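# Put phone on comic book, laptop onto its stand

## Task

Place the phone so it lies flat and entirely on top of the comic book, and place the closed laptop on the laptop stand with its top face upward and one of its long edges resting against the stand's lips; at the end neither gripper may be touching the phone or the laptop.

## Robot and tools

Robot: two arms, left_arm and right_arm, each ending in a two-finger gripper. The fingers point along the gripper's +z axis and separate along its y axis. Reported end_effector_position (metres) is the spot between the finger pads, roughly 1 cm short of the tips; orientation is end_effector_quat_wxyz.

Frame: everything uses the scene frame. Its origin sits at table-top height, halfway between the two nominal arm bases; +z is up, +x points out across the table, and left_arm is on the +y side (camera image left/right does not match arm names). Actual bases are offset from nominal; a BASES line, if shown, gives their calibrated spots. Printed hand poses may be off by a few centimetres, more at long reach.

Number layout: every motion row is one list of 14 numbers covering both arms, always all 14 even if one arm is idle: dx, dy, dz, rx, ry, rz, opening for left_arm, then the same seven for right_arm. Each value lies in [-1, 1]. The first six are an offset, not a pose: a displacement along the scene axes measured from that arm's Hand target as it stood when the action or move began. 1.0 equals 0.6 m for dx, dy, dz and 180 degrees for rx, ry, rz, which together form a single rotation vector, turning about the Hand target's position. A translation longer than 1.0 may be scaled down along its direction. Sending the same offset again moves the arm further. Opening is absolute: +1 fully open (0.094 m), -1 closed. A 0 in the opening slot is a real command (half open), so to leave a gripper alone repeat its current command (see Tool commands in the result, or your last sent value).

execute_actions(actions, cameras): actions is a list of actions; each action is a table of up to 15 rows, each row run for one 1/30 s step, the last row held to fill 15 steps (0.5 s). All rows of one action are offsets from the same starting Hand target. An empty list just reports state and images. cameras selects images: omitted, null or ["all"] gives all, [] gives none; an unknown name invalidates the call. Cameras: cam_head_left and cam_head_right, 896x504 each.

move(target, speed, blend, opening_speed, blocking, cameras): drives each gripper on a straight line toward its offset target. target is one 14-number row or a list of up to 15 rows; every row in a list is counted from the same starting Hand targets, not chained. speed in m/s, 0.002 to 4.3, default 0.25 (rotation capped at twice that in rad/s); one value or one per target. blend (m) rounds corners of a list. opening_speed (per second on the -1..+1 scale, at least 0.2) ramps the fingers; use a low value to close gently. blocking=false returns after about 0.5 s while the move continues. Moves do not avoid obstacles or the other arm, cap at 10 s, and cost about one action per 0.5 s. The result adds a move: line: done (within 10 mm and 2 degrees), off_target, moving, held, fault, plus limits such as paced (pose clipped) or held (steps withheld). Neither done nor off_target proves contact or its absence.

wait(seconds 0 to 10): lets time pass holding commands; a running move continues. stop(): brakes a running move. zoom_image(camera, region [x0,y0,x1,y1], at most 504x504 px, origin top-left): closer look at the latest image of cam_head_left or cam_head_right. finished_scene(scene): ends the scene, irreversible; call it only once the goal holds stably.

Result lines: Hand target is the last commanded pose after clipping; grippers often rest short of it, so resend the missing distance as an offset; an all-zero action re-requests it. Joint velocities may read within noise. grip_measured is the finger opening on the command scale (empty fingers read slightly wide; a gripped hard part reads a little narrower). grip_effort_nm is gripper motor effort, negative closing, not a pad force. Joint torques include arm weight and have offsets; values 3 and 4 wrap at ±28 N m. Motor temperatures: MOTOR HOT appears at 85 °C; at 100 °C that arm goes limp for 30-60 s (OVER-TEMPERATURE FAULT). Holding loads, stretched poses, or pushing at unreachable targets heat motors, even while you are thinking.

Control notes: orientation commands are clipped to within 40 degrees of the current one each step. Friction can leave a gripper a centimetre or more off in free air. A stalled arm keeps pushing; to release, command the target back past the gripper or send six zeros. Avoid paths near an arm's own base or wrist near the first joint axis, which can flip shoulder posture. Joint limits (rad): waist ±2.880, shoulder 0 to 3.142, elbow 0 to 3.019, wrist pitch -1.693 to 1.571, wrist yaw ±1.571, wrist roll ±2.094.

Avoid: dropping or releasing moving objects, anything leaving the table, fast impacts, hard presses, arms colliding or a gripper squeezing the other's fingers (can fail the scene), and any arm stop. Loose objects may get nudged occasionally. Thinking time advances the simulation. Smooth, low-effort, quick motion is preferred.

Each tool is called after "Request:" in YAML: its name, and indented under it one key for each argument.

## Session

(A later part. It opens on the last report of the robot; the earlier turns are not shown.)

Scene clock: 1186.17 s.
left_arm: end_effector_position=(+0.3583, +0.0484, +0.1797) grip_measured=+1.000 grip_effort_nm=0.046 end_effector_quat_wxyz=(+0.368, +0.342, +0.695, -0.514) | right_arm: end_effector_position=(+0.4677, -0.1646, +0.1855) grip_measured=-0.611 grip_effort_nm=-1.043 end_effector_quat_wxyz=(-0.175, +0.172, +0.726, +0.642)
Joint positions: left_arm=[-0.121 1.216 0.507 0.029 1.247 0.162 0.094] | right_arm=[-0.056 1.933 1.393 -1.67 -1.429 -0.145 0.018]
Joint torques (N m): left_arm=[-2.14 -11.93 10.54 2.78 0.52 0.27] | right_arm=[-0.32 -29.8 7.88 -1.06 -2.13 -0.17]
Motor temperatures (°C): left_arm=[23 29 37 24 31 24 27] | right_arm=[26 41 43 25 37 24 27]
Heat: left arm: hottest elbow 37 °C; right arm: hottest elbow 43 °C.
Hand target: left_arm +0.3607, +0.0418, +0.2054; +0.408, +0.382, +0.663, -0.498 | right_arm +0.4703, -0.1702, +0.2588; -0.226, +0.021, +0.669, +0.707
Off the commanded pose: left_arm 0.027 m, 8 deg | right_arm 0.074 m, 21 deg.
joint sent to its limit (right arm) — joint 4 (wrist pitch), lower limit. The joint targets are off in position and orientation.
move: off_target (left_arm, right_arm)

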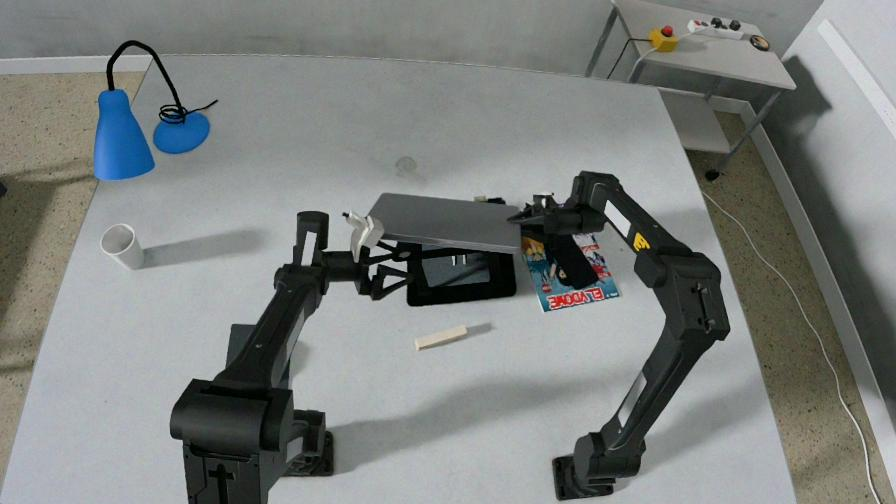

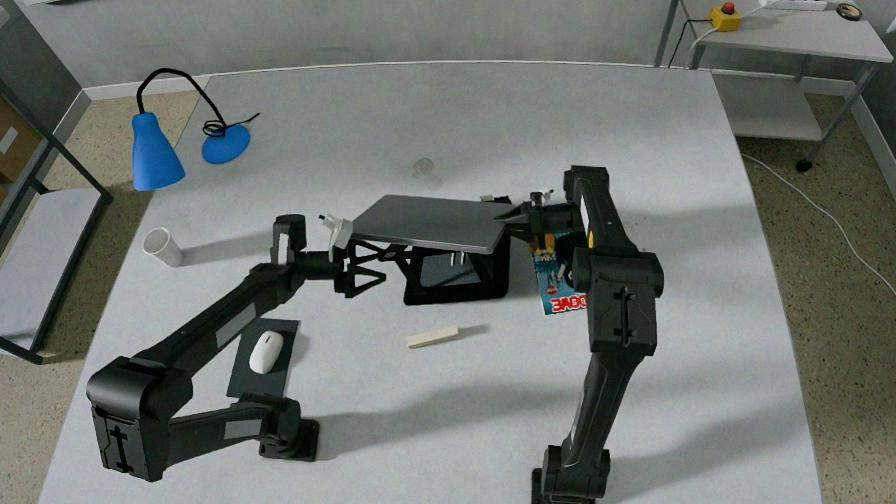

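Request:
move:
  target:
    - [-0.06,0,0.04,0,0,0,1,-0.1,0,0,0,0,0,-0.75]
  speed: 0.05

Request:
zoom_image:
  camera: "cam_head_left"
  region: [280, 140, 540, 320]

Request:
zoom_image:
  camera: "cam_head_right"
  region: [280, 140, 540, 320]

Scene clock: 1197.63 s.
left_arm: end_effector_position=(+0.3311, +0.0458, +0.2293) grip_measured=+0.999 grip_effort_nm=0.046 end_effector_quat_wxyz=(+0.414, +0.380, +0.663, -0.495) | right_arm: end_effector_position=(+0.4079, -0.1653, +0.1945) grip_measured=-0.606 grip_effort_nm=-1.038 end_effector_quat_wxyz=(-0.188, +0.182, +0.726, +0.635)
Joint positions: left_arm=[-0.138 1.01 0.487 -0.019 1.24 0.164 0.094] | right_arm=[-0.064 1.799 1.212 -1.67 -1.413 -0.159 0.018]
Joint torques (N m): left_arm=[-2.55 -7.47 9.72 1.01 0.16 -0.05] | right_arm=[-0.32 -26.81 7.68 -1.1 -2.1 -0.48]
Heat: left arm: hottest elbow 37 °C; right arm: hottest elbow 43 °C.
Hand target: left_arm +0.3247, +0.0418, +0.2294; +0.408, +0.382, +0.663, -0.499 | right_arm +0.4103, -0.1702, +0.2589; -0.226, +0.021, +0.669, +0.707
Off the commanded pose: left_arm 0.008 m, 1 deg | right_arm 0.065 m, 22 deg.
joint sent to its limit (right arm) — joint 4 (wrist pitch), lower limit. The joint targets are off in position and orientation.
move: off_target (right_arm)

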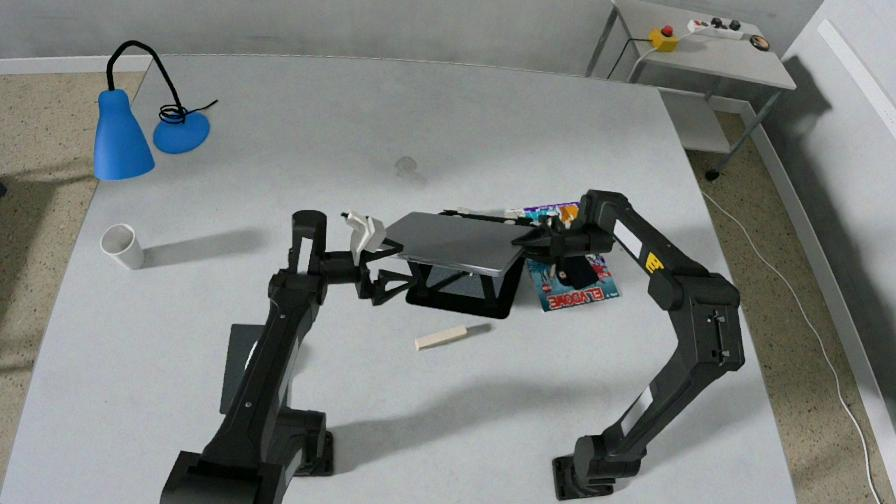

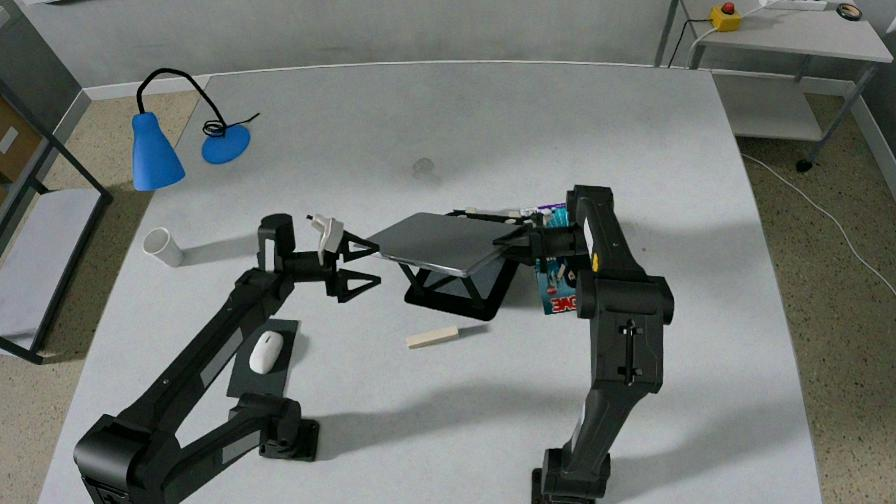

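Scaled by 1.938.

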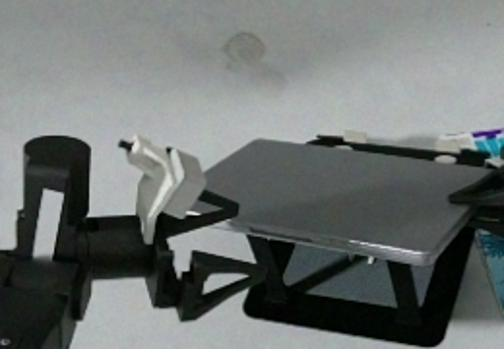

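Scaled by 1.938.

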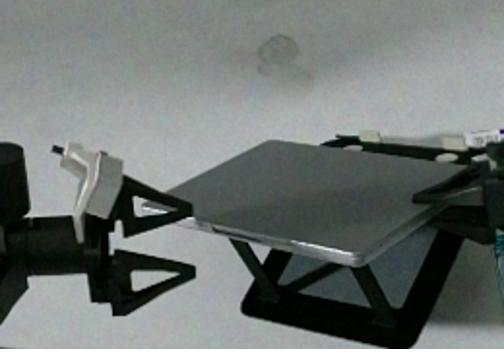

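Request:
move:
  target:
    - [-0.03,0.12,0.04,0,0,0,1,0,0,0,0,0,0,-0.75]
  speed: 0.08

Request:
move:
  target:
    - [0,0,0,0,0,0,1,0.01,0,-0.12,0,0,0,-0.75]
  speed: 0.04

Request:
zoom_image:
  camera: "cam_head_left"
  region: [340, 160, 600, 340]

Request:
zoom_image:
  camera: "cam_head_right"
  region: [340, 160, 600, 340]

Scene clock: 1205.03 s.
left_arm: end_effector_position=(+0.2868, +0.1073, +0.2320) grip_measured=+0.999 grip_effort_nm=0.042 end_effector_quat_wxyz=(+0.390, +0.369, +0.669, -0.513) | right_arm: end_effector_position=(+0.4066, -0.1660, +0.1939) grip_measured=-0.606 grip_effort_nm=-1.043 end_effector_quat_wxyz=(-0.188, +0.182, +0.726, +0.636)
Joint positions: left_arm=[0.111 1.019 0.605 -1.118 1.402 1.115 0.094] | right_arm=[-0.066 1.797 1.207 -1.67 -1.413 -0.162 0.018]
Joint torques (N m): left_arm=[-0.26 -4.31 15.88 -0.09 0.56 0.11] | right_arm=[-0.15 -26.99 7.91 -1.11 -2.06 -0.45]
Heat: left arm: hottest elbow 38 °C; right arm: hottest elbow 43 °C.
Hand target: left_arm +0.3067, +0.1137, +0.2533; +0.408, +0.381, +0.663, -0.499 | right_arm +0.4103, -0.1703, +0.2588; -0.226, +0.021, +0.669, +0.708
Off the commanded pose: left_arm 0.030 m, 3 deg | right_arm 0.065 m, 22 deg.
joint sent to its limit (right arm) — joint 4 (wrist pitch), lower limit. The joint targets are off in position and orientation.
move: off_target (left_arm, right_arm)

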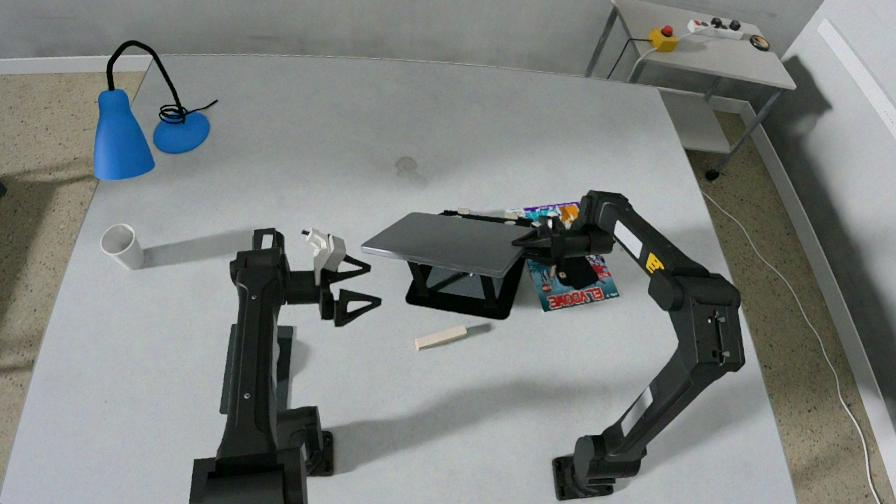

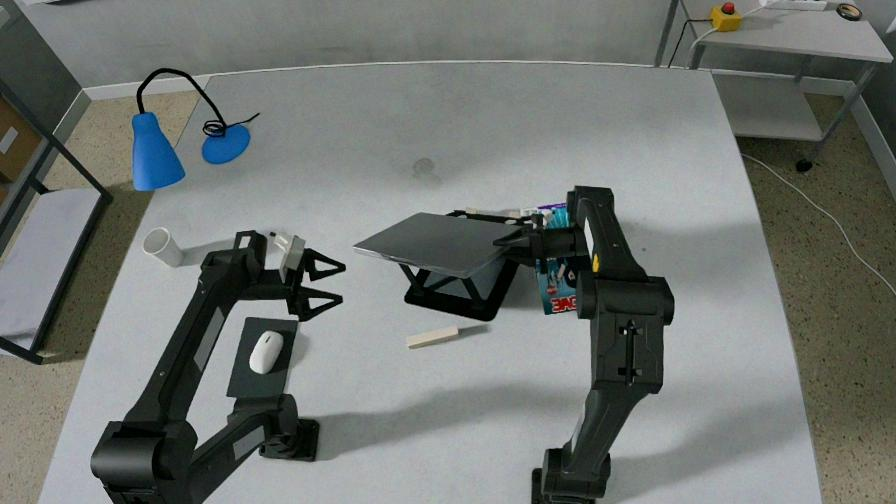

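Scene clock: 1209.80 s.
left_arm: end_effector_position=(+0.2870, +0.1077, +0.2327) grip_measured=+0.999 grip_effort_nm=0.046 end_effector_quat_wxyz=(+0.390, +0.370, +0.669, -0.514) | right_arm: end_effector_position=(+0.4073, -0.1733, +0.1753) grip_measured=-0.605 grip_effort_nm=-1.038 end_effector_quat_wxyz=(-0.170, +0.169, +0.726, +0.645)
Joint positions: left_arm=[0.113 1.027 0.611 -1.144 1.402 1.143 0.094] | right_arm=[-0.083 1.84 1.195 -1.684 -1.417 -0.278 0.019]
Joint torques (N m): left_arm=[-0.09 -4.54 15.76 -0.09 0.52 0.1] | right_arm=[0.85 -18.32 7.68 -0.69 -0.97 -0.76]
Heat: left arm: hottest elbow 38 °C; right arm: hottest shoulder 42 °C.
Hand target: left_arm +0.3067, +0.1138, +0.2534; +0.408, +0.381, +0.663, -0.499 | right_arm +0.4163, -0.1702, +0.1869; -0.226, +0.021, +0.669, +0.707
Off the commanded pose: left_arm 0.029 m, 3 deg | right_arm 0.015 m, 21 deg.
joint read past its limit (right arm) — joint 4 (wrist pitch), lower limit.
joint sent to its limit (right arm) — joint 4 (wrist pitch), lower limit. The joint targets are off in orientation, not in position.
move: off_target (left_arm, right_arm)

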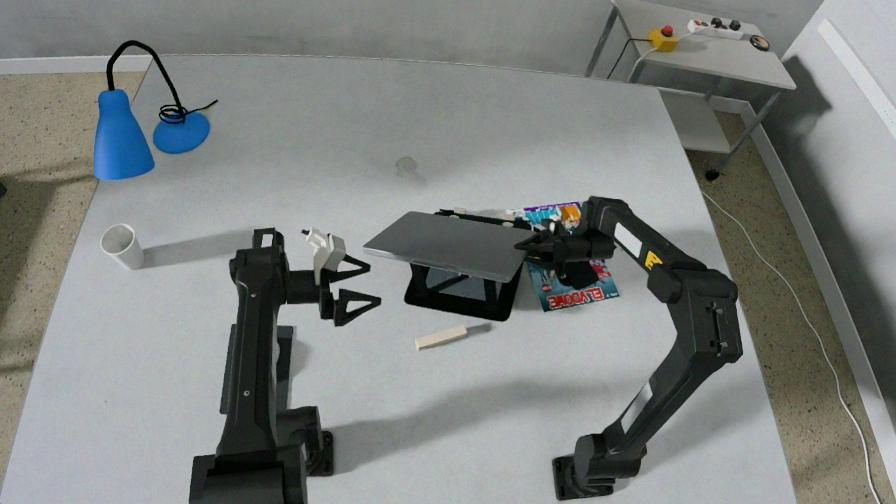

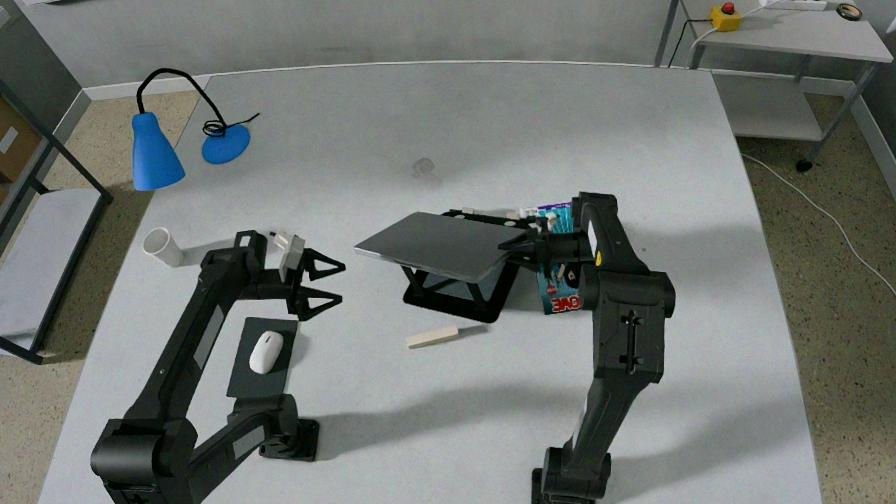

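Scaled by 1.938.

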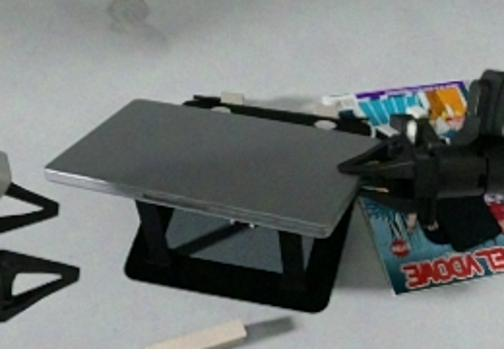

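Scaled by 1.938.

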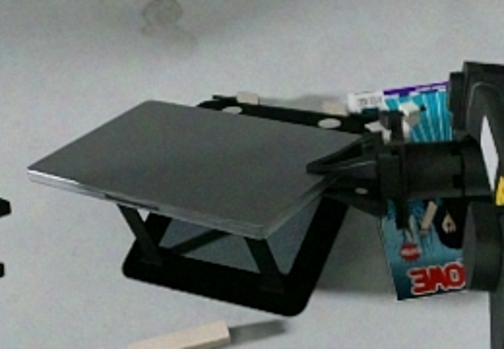

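Request:
move:
  target:
    - [0,0,0,0,0,0,1,0.02,0,-0.09,0,0,0,-0.75]
  speed: 0.04

Request:
zoom_image:
  camera: "cam_head_left"
  region: [340, 160, 600, 340]

Request:
zoom_image:
  camera: "cam_head_right"
  region: [340, 160, 600, 340]

Scene clock: 1217.27 s.
left_arm: end_effector_position=(+0.2870, +0.1078, +0.2327) grip_measured=+0.999 grip_effort_nm=0.046 end_effector_quat_wxyz=(+0.390, +0.370, +0.669, -0.513) | right_arm: end_effector_position=(+0.4115, -0.1758, +0.1253) grip_measured=-0.605 grip_effort_nm=-1.038 end_effector_quat_wxyz=(-0.165, +0.153, +0.726, +0.650)
Joint positions: left_arm=[0.114 1.027 0.611 -1.144 1.402 1.143 0.094] | right_arm=[-0.088 1.965 1.2 -1.684 -1.413 -0.428 0.019]
Joint torques (N m): left_arm=[-0.09 -4.01 15.69 -0.31 0.54 0.14] | right_arm=[1.55 -17.96 9.32 -0.79 0.04 -0.39]
Heat: left arm: hottest elbow 40 °C; right arm: hottest elbow 42 °C.
Hand target: left_arm +0.3067, +0.1138, +0.2534; +0.408, +0.382, +0.663, -0.499 | right_arm +0.4283, -0.1702, +0.1329; -0.226, +0.021, +0.669, +0.707
Off the commanded pose: left_arm 0.029 m, 3 deg | right_arm 0.019 m, 19 deg.
joint read past its limit (right arm) — joint 4 (wrist pitch), lower limit.
joint sent to its limit (right arm) — joint 4 (wrist pitch), lower limit. The joint targets are off in orientation, not in position.
move: off_target (left_arm, right_arm)

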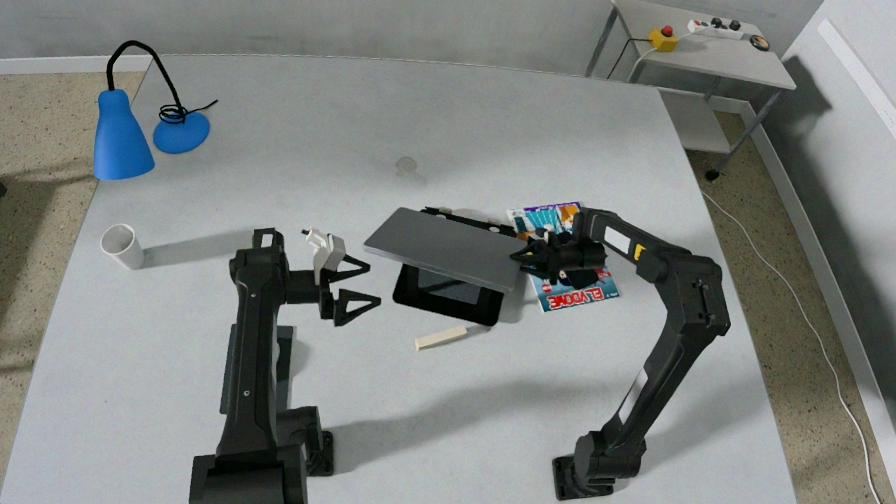

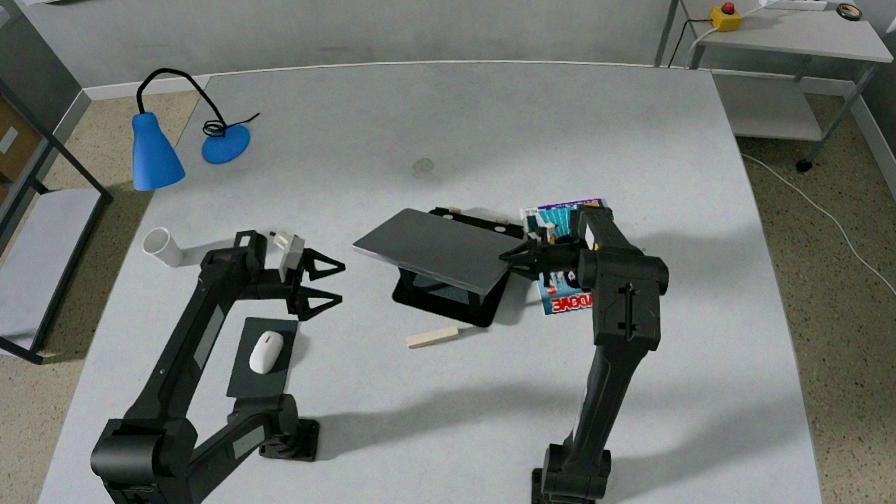

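Scaled by 1.938.

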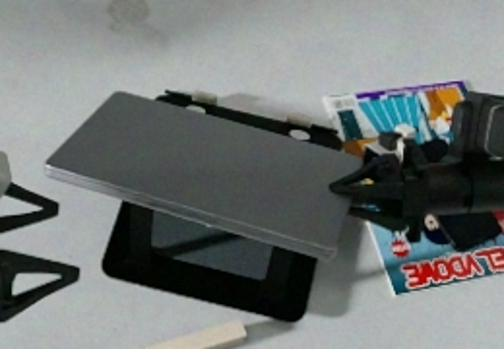

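Scaled by 1.938.

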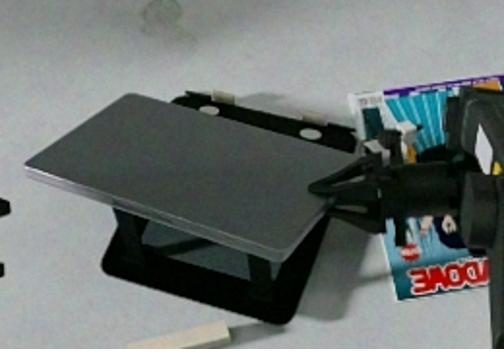

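Request:
move:
  target:
    - [0,0,0,0,0,0,1,0.0,0,-0.06,0,0,0,-0.75]
  speed: 0.03

Request:
zoom_image:
  camera: "cam_head_left"
  region: [340, 160, 600, 340]

Request:
zoom_image:
  camera: "cam_head_right"
  region: [340, 160, 600, 340]

Scene clock: 1237.77 s.
left_arm: end_effector_position=(+0.2870, +0.1078, +0.2327) grip_measured=+0.999 grip_effort_nm=0.046 end_effector_quat_wxyz=(+0.390, +0.370, +0.669, -0.513) | right_arm: end_effector_position=(+0.4168, -0.1771, +0.1074) grip_measured=-0.603 grip_effort_nm=-1.038 end_effector_quat_wxyz=(-0.156, +0.142, +0.726, +0.654)
Joint positions: left_arm=[0.114 1.027 0.611 -1.144 1.402 1.143 0.094] | right_arm=[-0.09 2.017 1.217 -1.684 -1.414 -0.492 0.019]
Joint torques (N m): left_arm=[-0.44 -4.31 15.75 -0.16 0.54 0.07] | right_arm=[1.73 -15.5 8.59 -0.85 0.57 -0.49]
Motor temperatures (°C): left_arm=[23 27 43 24 31 24 26] | right_arm=[26 40 43 25 32 24 27]
Heat: left arm: hottest elbow 43 °C; right arm: hottest elbow 43 °C.
Hand target: left_arm +0.3067, +0.1137, +0.2534; +0.408, +0.381, +0.663, -0.499 | right_arm +0.4283, -0.1703, +0.0968; -0.226, +0.021, +0.669, +0.707
Off the commanded pose: left_arm 0.029 m, 3 deg | right_arm 0.017 m, 18 deg.
joint read past its limit (right arm) — joint 4 (wrist pitch), lower limit.
joint sent to its limit (right arm) — joint 4 (wrist pitch), lower limit. The joint targets are off in orientation, not in position.
move: off_target (left_arm, right_arm)

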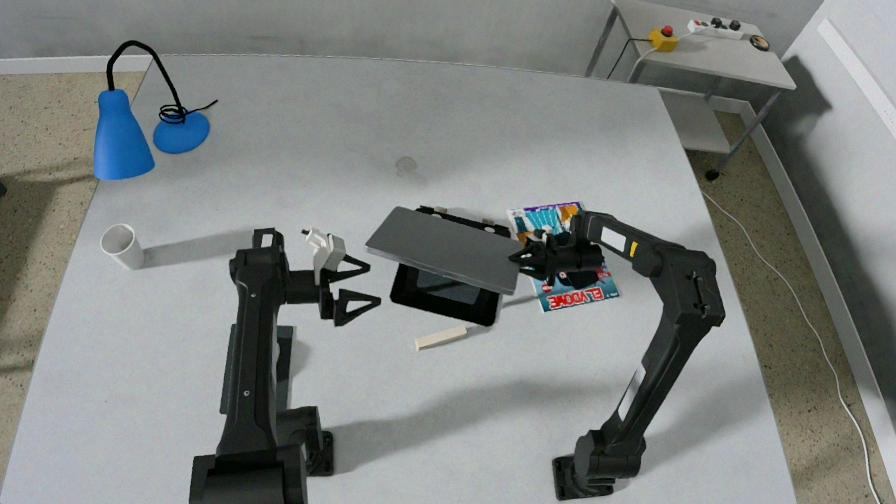

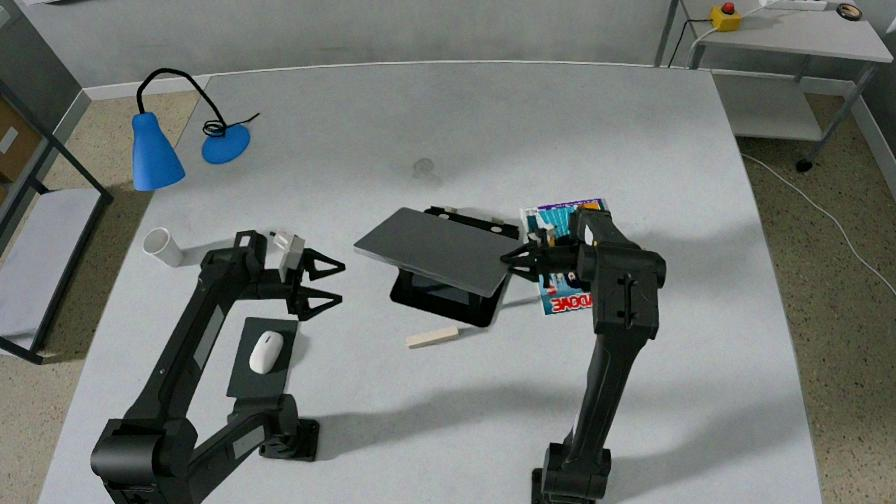

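Scaled by 1.938.

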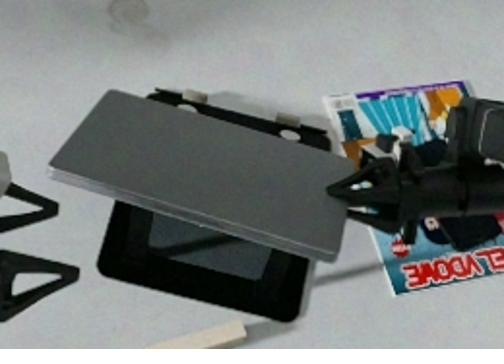

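Scaled by 1.938.

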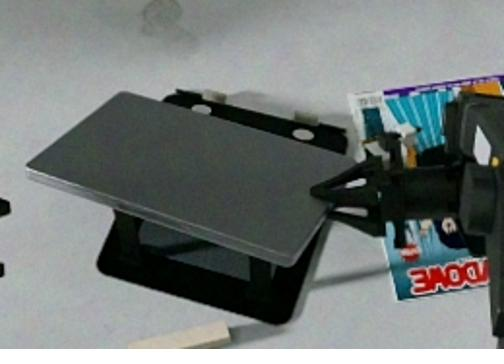

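Request:
move:
  target:
    - [0,0,0,0,0,0,1,0.0,0,-0.045,0,0,0,-0.75]
  speed: 0.03

Request:
zoom_image:
  camera: "cam_head_left"
  region: [340, 160, 600, 340]

Request:
zoom_image:
  camera: "cam_head_right"
  region: [340, 160, 600, 340]

Scene clock: 1245.33 s.
left_arm: end_effector_position=(+0.2870, +0.1078, +0.2327) grip_measured=+0.999 grip_effort_nm=0.046 end_effector_quat_wxyz=(+0.390, +0.370, +0.669, -0.513) | right_arm: end_effector_position=(+0.4184, -0.1773, +0.1044) grip_measured=-0.598 grip_effort_nm=-1.043 end_effector_quat_wxyz=(-0.148, +0.134, +0.727, +0.657)
Joint positions: left_arm=[0.114 1.027 0.611 -1.144 1.402 1.143 0.094] | right_arm=[-0.09 2.027 1.222 -1.684 -1.416 -0.521 0.019]
Joint torques (N m): left_arm=[-0.32 -4.48 15.65 -0.06 0.56 0.15] | right_arm=[1.73 -11.46 8.5 -0.81 0.9 -0.7]
Heat: left arm: hottest elbow 44 °C; right arm: hottest elbow 43 °C.
Hand target: left_arm +0.3067, +0.1137, +0.2534; +0.408, +0.381, +0.663, -0.499 | right_arm +0.4283, -0.1702, +0.0699; -0.226, +0.021, +0.669, +0.707
Off the commanded pose: left_arm 0.029 m, 3 deg | right_arm 0.037 m, 18 deg.
joint read past its limit (right arm) — joint 4 (wrist pitch), lower limit.
joint sent to its limit (right arm) — joint 4 (wrist pitch), lower limit. The joint targets are off in position and orientation.
move: off_target (left_arm, right_arm)

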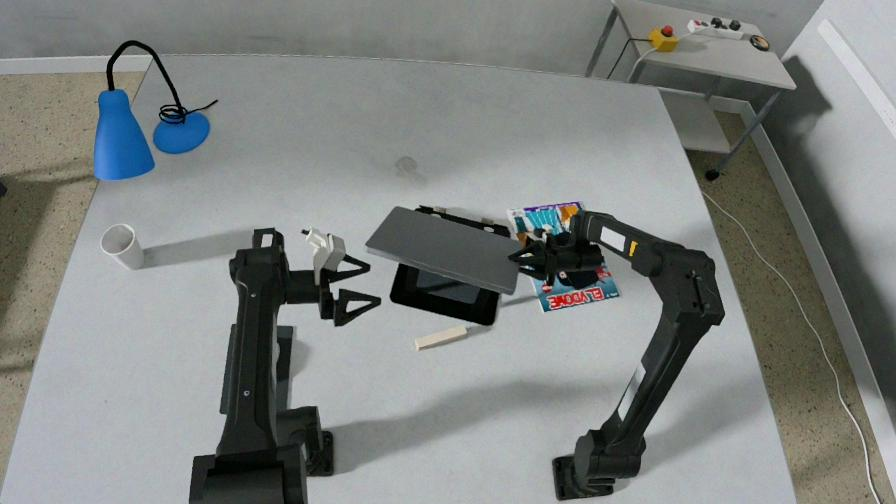

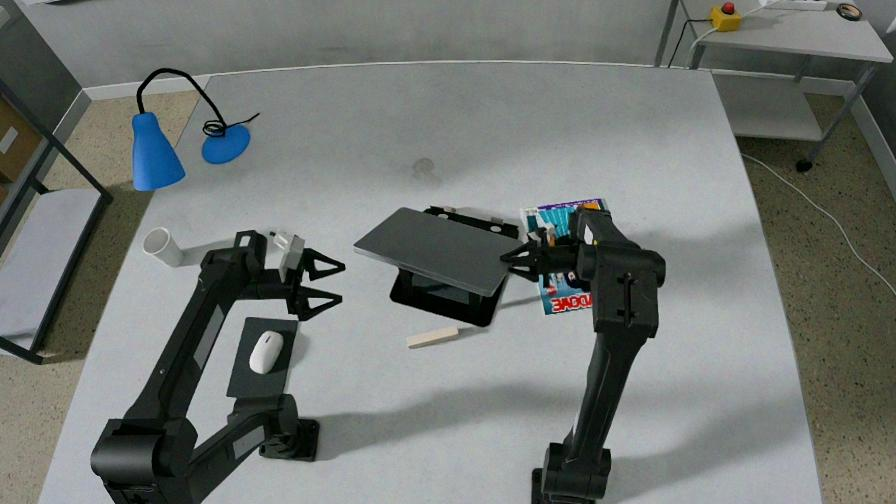

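Scaled by 1.938.

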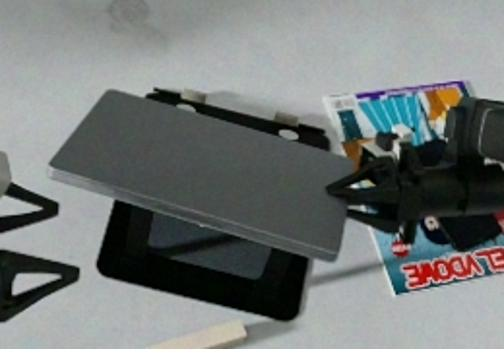

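Scaled by 1.938.

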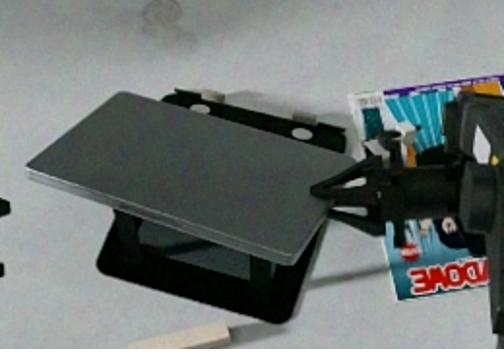

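Request:
move:
  target:
    - [0,0,0,0,0,0,1,-0.01,0,0.045,0,0,0,-0.75]
    - [0,0,0,0,0,0,1,-0.01,0,0.045,0,0,0,-0.1]
  speed: 0.05
  opening_speed: 0.3

Request:
zoom_image:
  camera: "cam_head_left"
  region: [340, 160, 600, 340]

Request:
zoom_image:
  camera: "cam_head_right"
  region: [340, 160, 600, 340]

Scene clock: 1255.47 s.
left_arm: end_effector_position=(+0.2870, +0.1078, +0.2327) grip_measured=+0.999 grip_effort_nm=0.046 end_effector_quat_wxyz=(+0.390, +0.370, +0.669, -0.513) | right_arm: end_effector_position=(+0.4159, -0.1749, +0.1033) grip_measured=-0.102 grip_effort_nm=0.066 end_effector_quat_wxyz=(-0.140, +0.103, +0.740, +0.649)
Joint positions: left_arm=[0.114 1.027 0.611 -1.144 1.402 1.143 0.094] | right_arm=[-0.082 2.025 1.232 -1.684 -1.38 -0.564 0.042]
Joint torques (N m): left_arm=[0.09 -4.89 15.51 -0.16 0.49 0.12] | right_arm=[1.32 -16.56 6.58 -0.84 -0.28 0]
Heat: left arm: hottest elbow 44 °C; right arm: hottest elbow 43 °C.
Hand target: left_arm +0.3067, +0.1137, +0.2534; +0.408, +0.381, +0.663, -0.499 | right_arm +0.4224, -0.1702, +0.0969; -0.226, +0.021, +0.669, +0.707
Off the commanded pose: left_arm 0.029 m, 3 deg | right_arm 0.010 m, 17 deg.
joint read past its limit (right arm) — joint 4 (wrist pitch), lower limit.
joint sent to its limit (right arm) — joint 4 (wrist pitch), lower limit. The joint targets are off in orientation, not in position.
move: off_target (left_arm, right_arm); target 2's new opening was sent with right_arm's hand 0.012 m and 18 deg from that target

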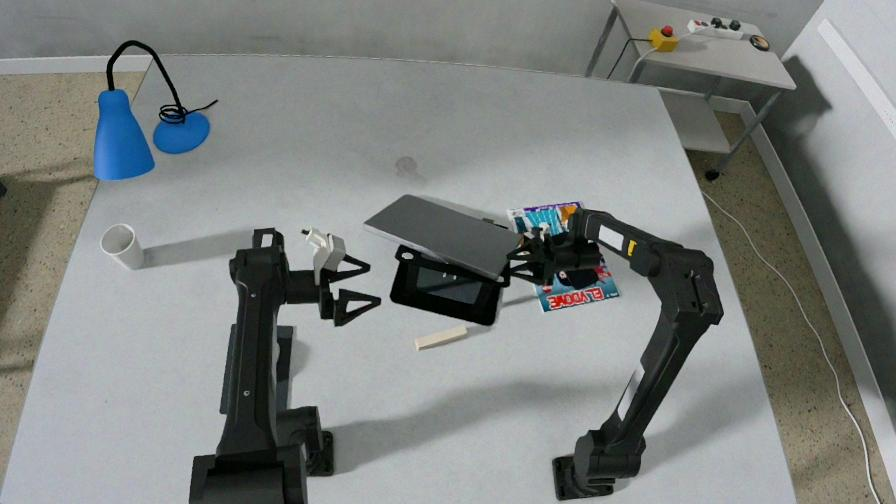

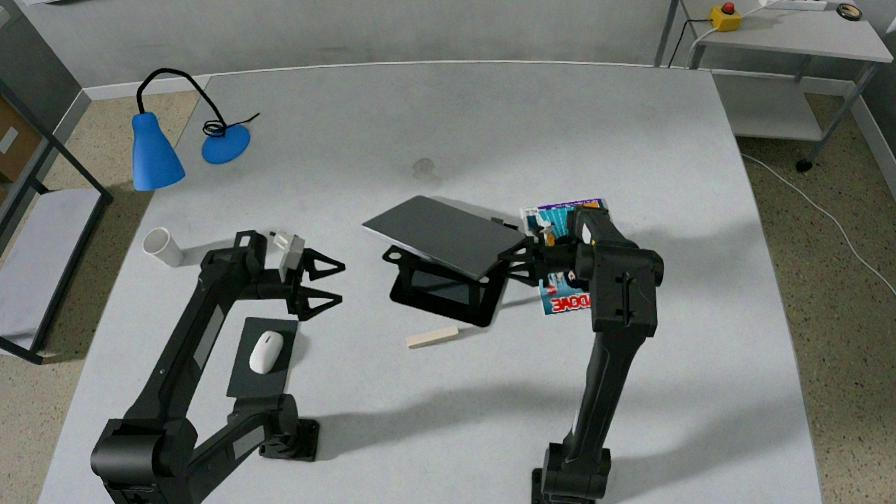

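Scaled by 1.938.

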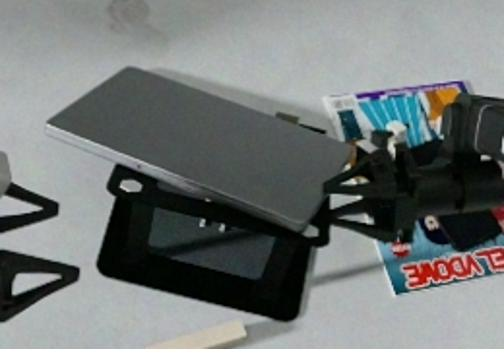

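Scaled by 1.938.

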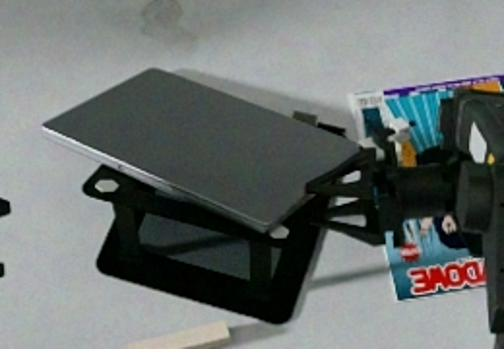

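Request:
move:
  target:
    - [0,0,0,0,0,0,1,0,0,0,0,0,0,-0.75]
  opening_speed: 0.3

Request:
zoom_image:
  camera: "cam_head_left"
  region: [340, 160, 600, 340]

Request:
zoom_image:
  camera: "cam_head_right"
  region: [340, 160, 600, 340]

Scene clock: 1274.20 s.
left_arm: end_effector_position=(+0.2870, +0.1078, +0.2327) grip_measured=+0.999 grip_effort_nm=0.046 end_effector_quat_wxyz=(+0.390, +0.370, +0.669, -0.513) | right_arm: end_effector_position=(+0.4182, -0.1741, +0.1057) grip_measured=-0.540 grip_effort_nm=-1.033 end_effector_quat_wxyz=(-0.141, +0.111, +0.736, +0.653)
Joint positions: left_arm=[0.114 1.027 0.611 -1.144 1.402 1.144 0.094] | right_arm=[-0.081 2.023 1.233 -1.684 -1.395 -0.549 0.022]
Joint torques (N m): left_arm=[-0.44 -4.54 15.62 -0.05 0.53 0.15] | right_arm=[1.2 -16.91 6.54 -0.81 0.19 -0.1]
Heat: left arm: hottest elbow 45 °C; right arm: hottest elbow 42 °C.
Hand target: left_arm +0.3067, +0.1137, +0.2534; +0.408, +0.382, +0.663, -0.499 | right_arm +0.4223, -0.1703, +0.0968; -0.226, +0.021, +0.669, +0.707
Off the commanded pose: left_arm 0.029 m, 3 deg | right_arm 0.011 m, 17 deg.
joint read past its limit (right arm) — joint 4 (wrist pitch), lower limit.
joint sent to its limit (right arm) — joint 4 (wrist pitch), lower limit. The joint targets are off in orientation, not in position.
move: off_target (left_arm, right_arm)

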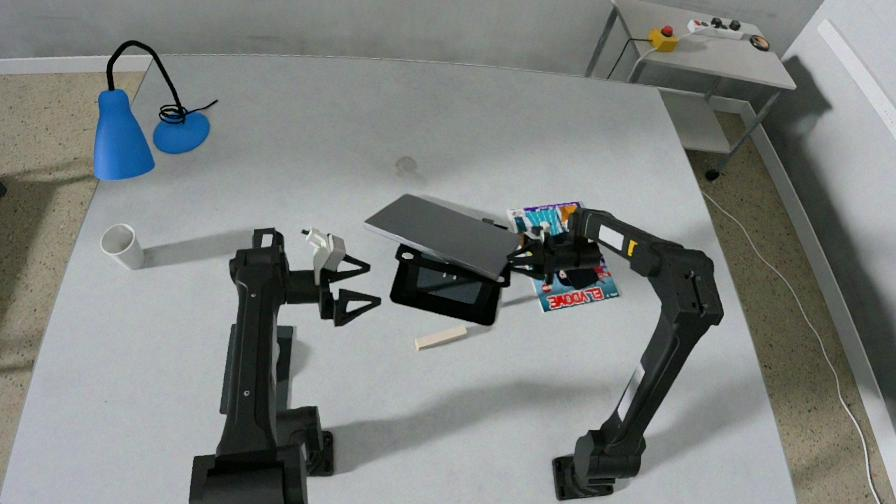

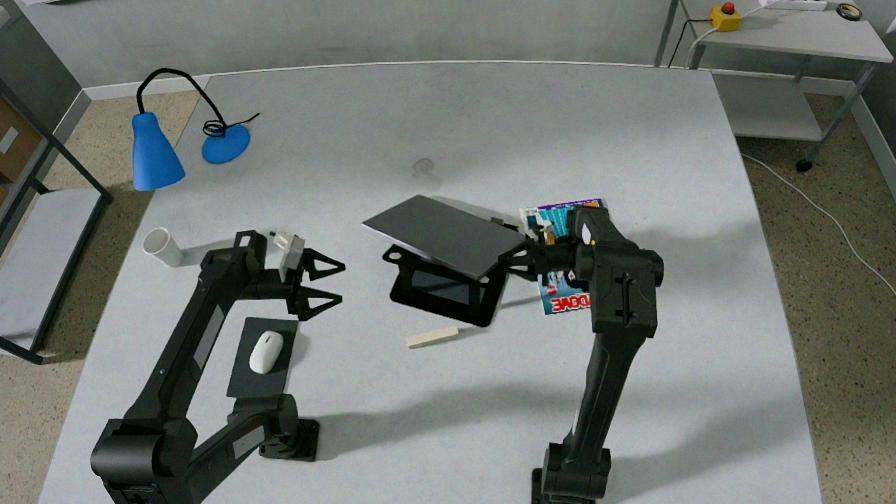

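Scaled by 1.938.

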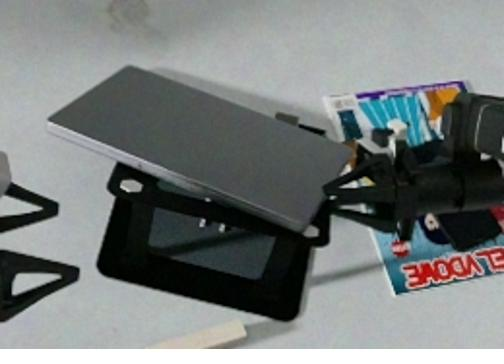

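Scaled by 1.938.

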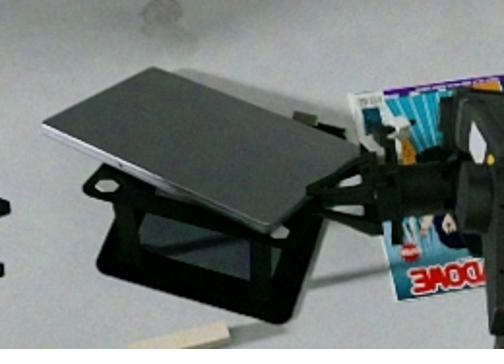

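Request:
move:
  target:
    - [0.039,0.094,-0.04,-0.157,0.365,0.362,1,0,0,0,0,0,0,-0.75]
  speed: 0.3

Scene clock: 1290.70 s.
left_arm: end_effector_position=(+0.3274, +0.1742, +0.2092) grip_measured=+1.000 grip_effort_nm=0.037 end_effector_quat_wxyz=(+0.261, -0.432, +0.734, -0.455) | right_arm: end_effector_position=(+0.4182, -0.1741, +0.1057) grip_measured=-0.540 grip_effort_nm=-1.038 end_effector_quat_wxyz=(-0.141, +0.111, +0.736, +0.653)
Joint positions: left_arm=[0.02 0.494 0.375 -0.419 0.5 -1.304 0.094] | right_arm=[-0.081 2.023 1.233 -1.684 -1.395 -0.548 0.022]
Joint torques (N m): left_arm=[-2.67 -1.85 14.9 1.32 -0.02 -0.06] | right_arm=[1.14 -16.91 6.57 -0.81 0.18 -0.1]
Heat: left arm: hottest elbow 45 °C; right arm: hottest elbow 42 °C.
Hand target: left_arm +0.3301, +0.1702, +0.2293; +0.269, -0.423, +0.731, -0.464 | right_arm +0.4223, -0.1703, +0.0968; -0.226, +0.021, +0.669, +0.707
Off the commanded pose: left_arm 0.021 m, 2 deg | right_arm 0.011 m, 17 deg.
joint read past its limit (right arm) — joint 4 (wrist pitch), lower limit.
joint sent to its limit (right arm) — joint 4 (wrist pitch), lower limit. The joint targets are off in orientation, not in position.
move: off_target (left_arm, right_arm)

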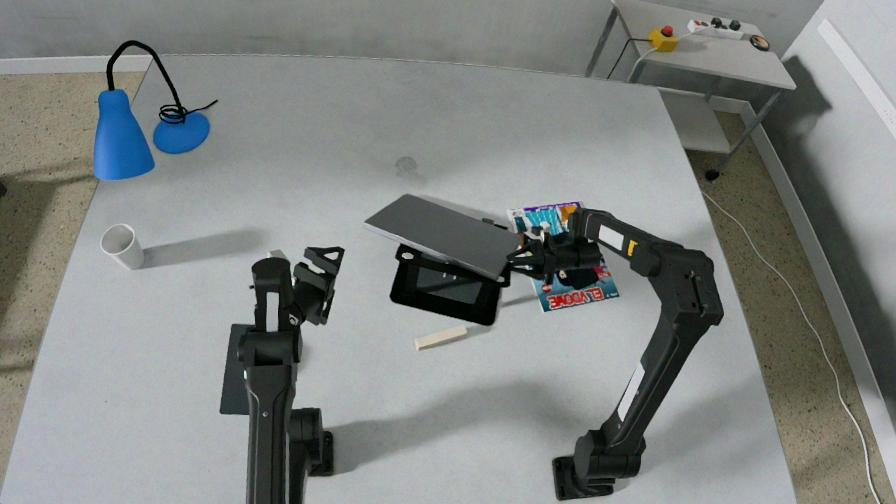

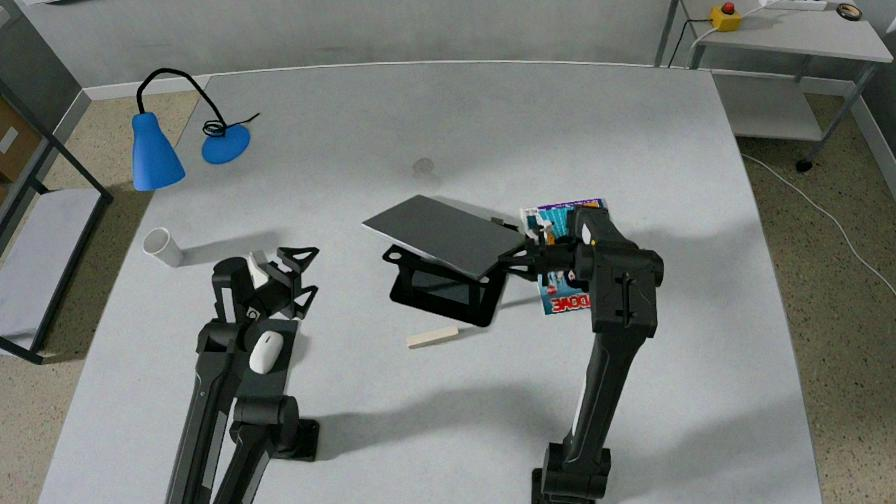

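Request:
move:
  target:
    - [0.15,-0.058,-0.173,0,0,0,1,0,0,0,0,0,0,-0.75]
  speed: 0.2

Request:
zoom_image:
  camera: "cam_head_left"
  region: [290, 160, 550, 340]

Request:
zoom_image:
  camera: "cam_head_right"
  region: [290, 160, 550, 340]

Scene clock: 1295.90 s.
left_arm: end_effector_position=(+0.4160, +0.1414, +0.1213) grip_measured=+1.000 grip_effort_nm=0.037 end_effector_quat_wxyz=(+0.267, -0.428, +0.733, -0.457) | right_arm: end_effector_position=(+0.4182, -0.1741, +0.1057) grip_measured=-0.540 grip_effort_nm=-1.038 end_effector_quat_wxyz=(-0.141, +0.111, +0.736, +0.653)
Joint positions: left_arm=[-0.129 1.111 0.334 0.285 0.369 -1.38 0.094] | right_arm=[-0.081 2.023 1.233 -1.684 -1.395 -0.548 0.022]
Joint torques (N m): left_arm=[-2.43 -5.54 9.85 2.45 -0.07 -0.03] | right_arm=[1.26 -16.85 6.56 -0.8 0.18 -0.1]
Heat: left arm: hottest elbow 45 °C; right arm: hottest elbow 42 °C.
Hand target: left_arm +0.4202, +0.1354, +0.1258; +0.269, -0.422, +0.731, -0.464 | right_arm +0.4223, -0.1703, +0.0968; -0.226, +0.021, +0.669, +0.707
Off the commanded pose: left_arm 0.008 m, 1 deg | right_arm 0.011 m, 17 deg.
joint read past its limit (right arm) — joint 4 (wrist pitch), lower limit.
joint sent to its limit (right arm) — joint 4 (wrist pitch), lower limit. The joint targets are off in orientation, not in position.
move: off_target (right_arm)

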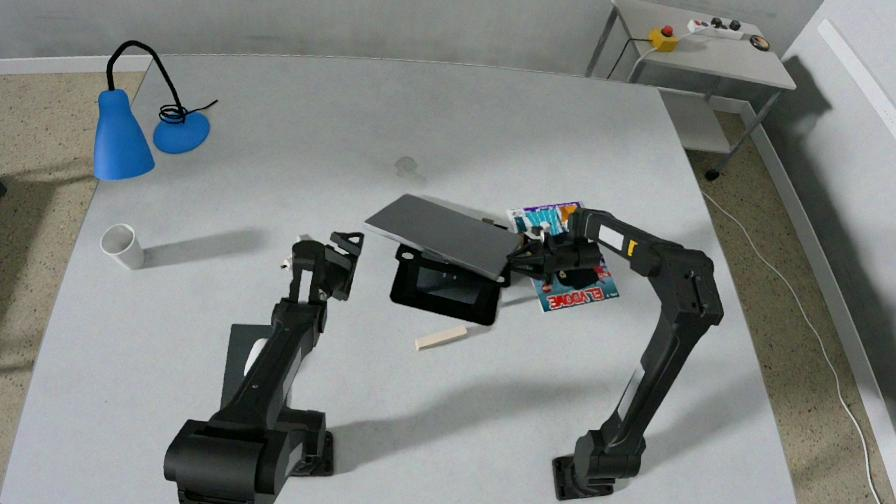

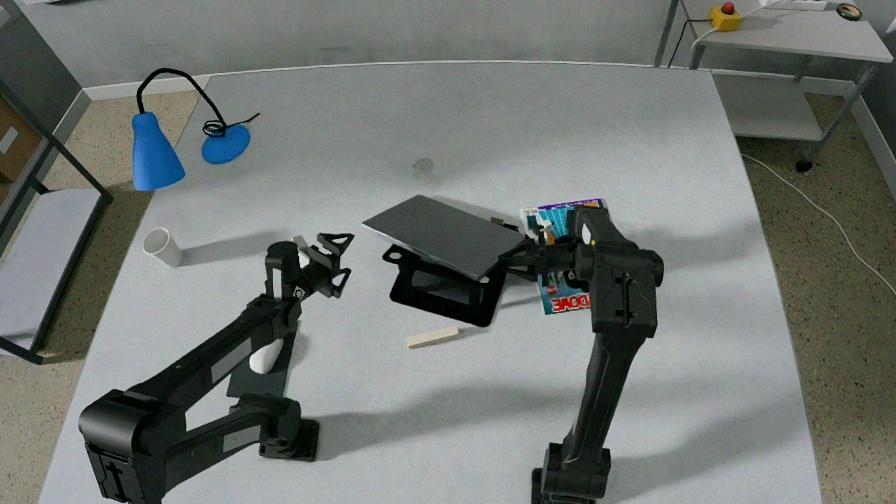

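Scaled by 1.938.

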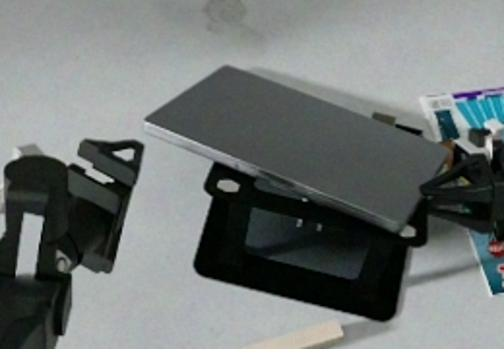

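Scaled by 1.938.

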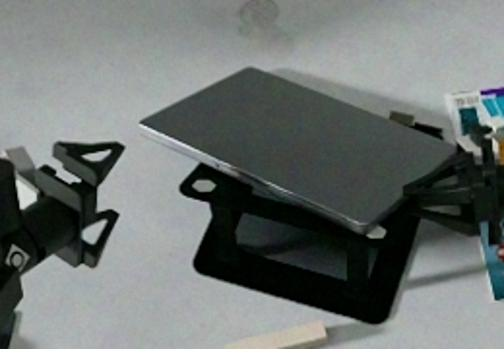

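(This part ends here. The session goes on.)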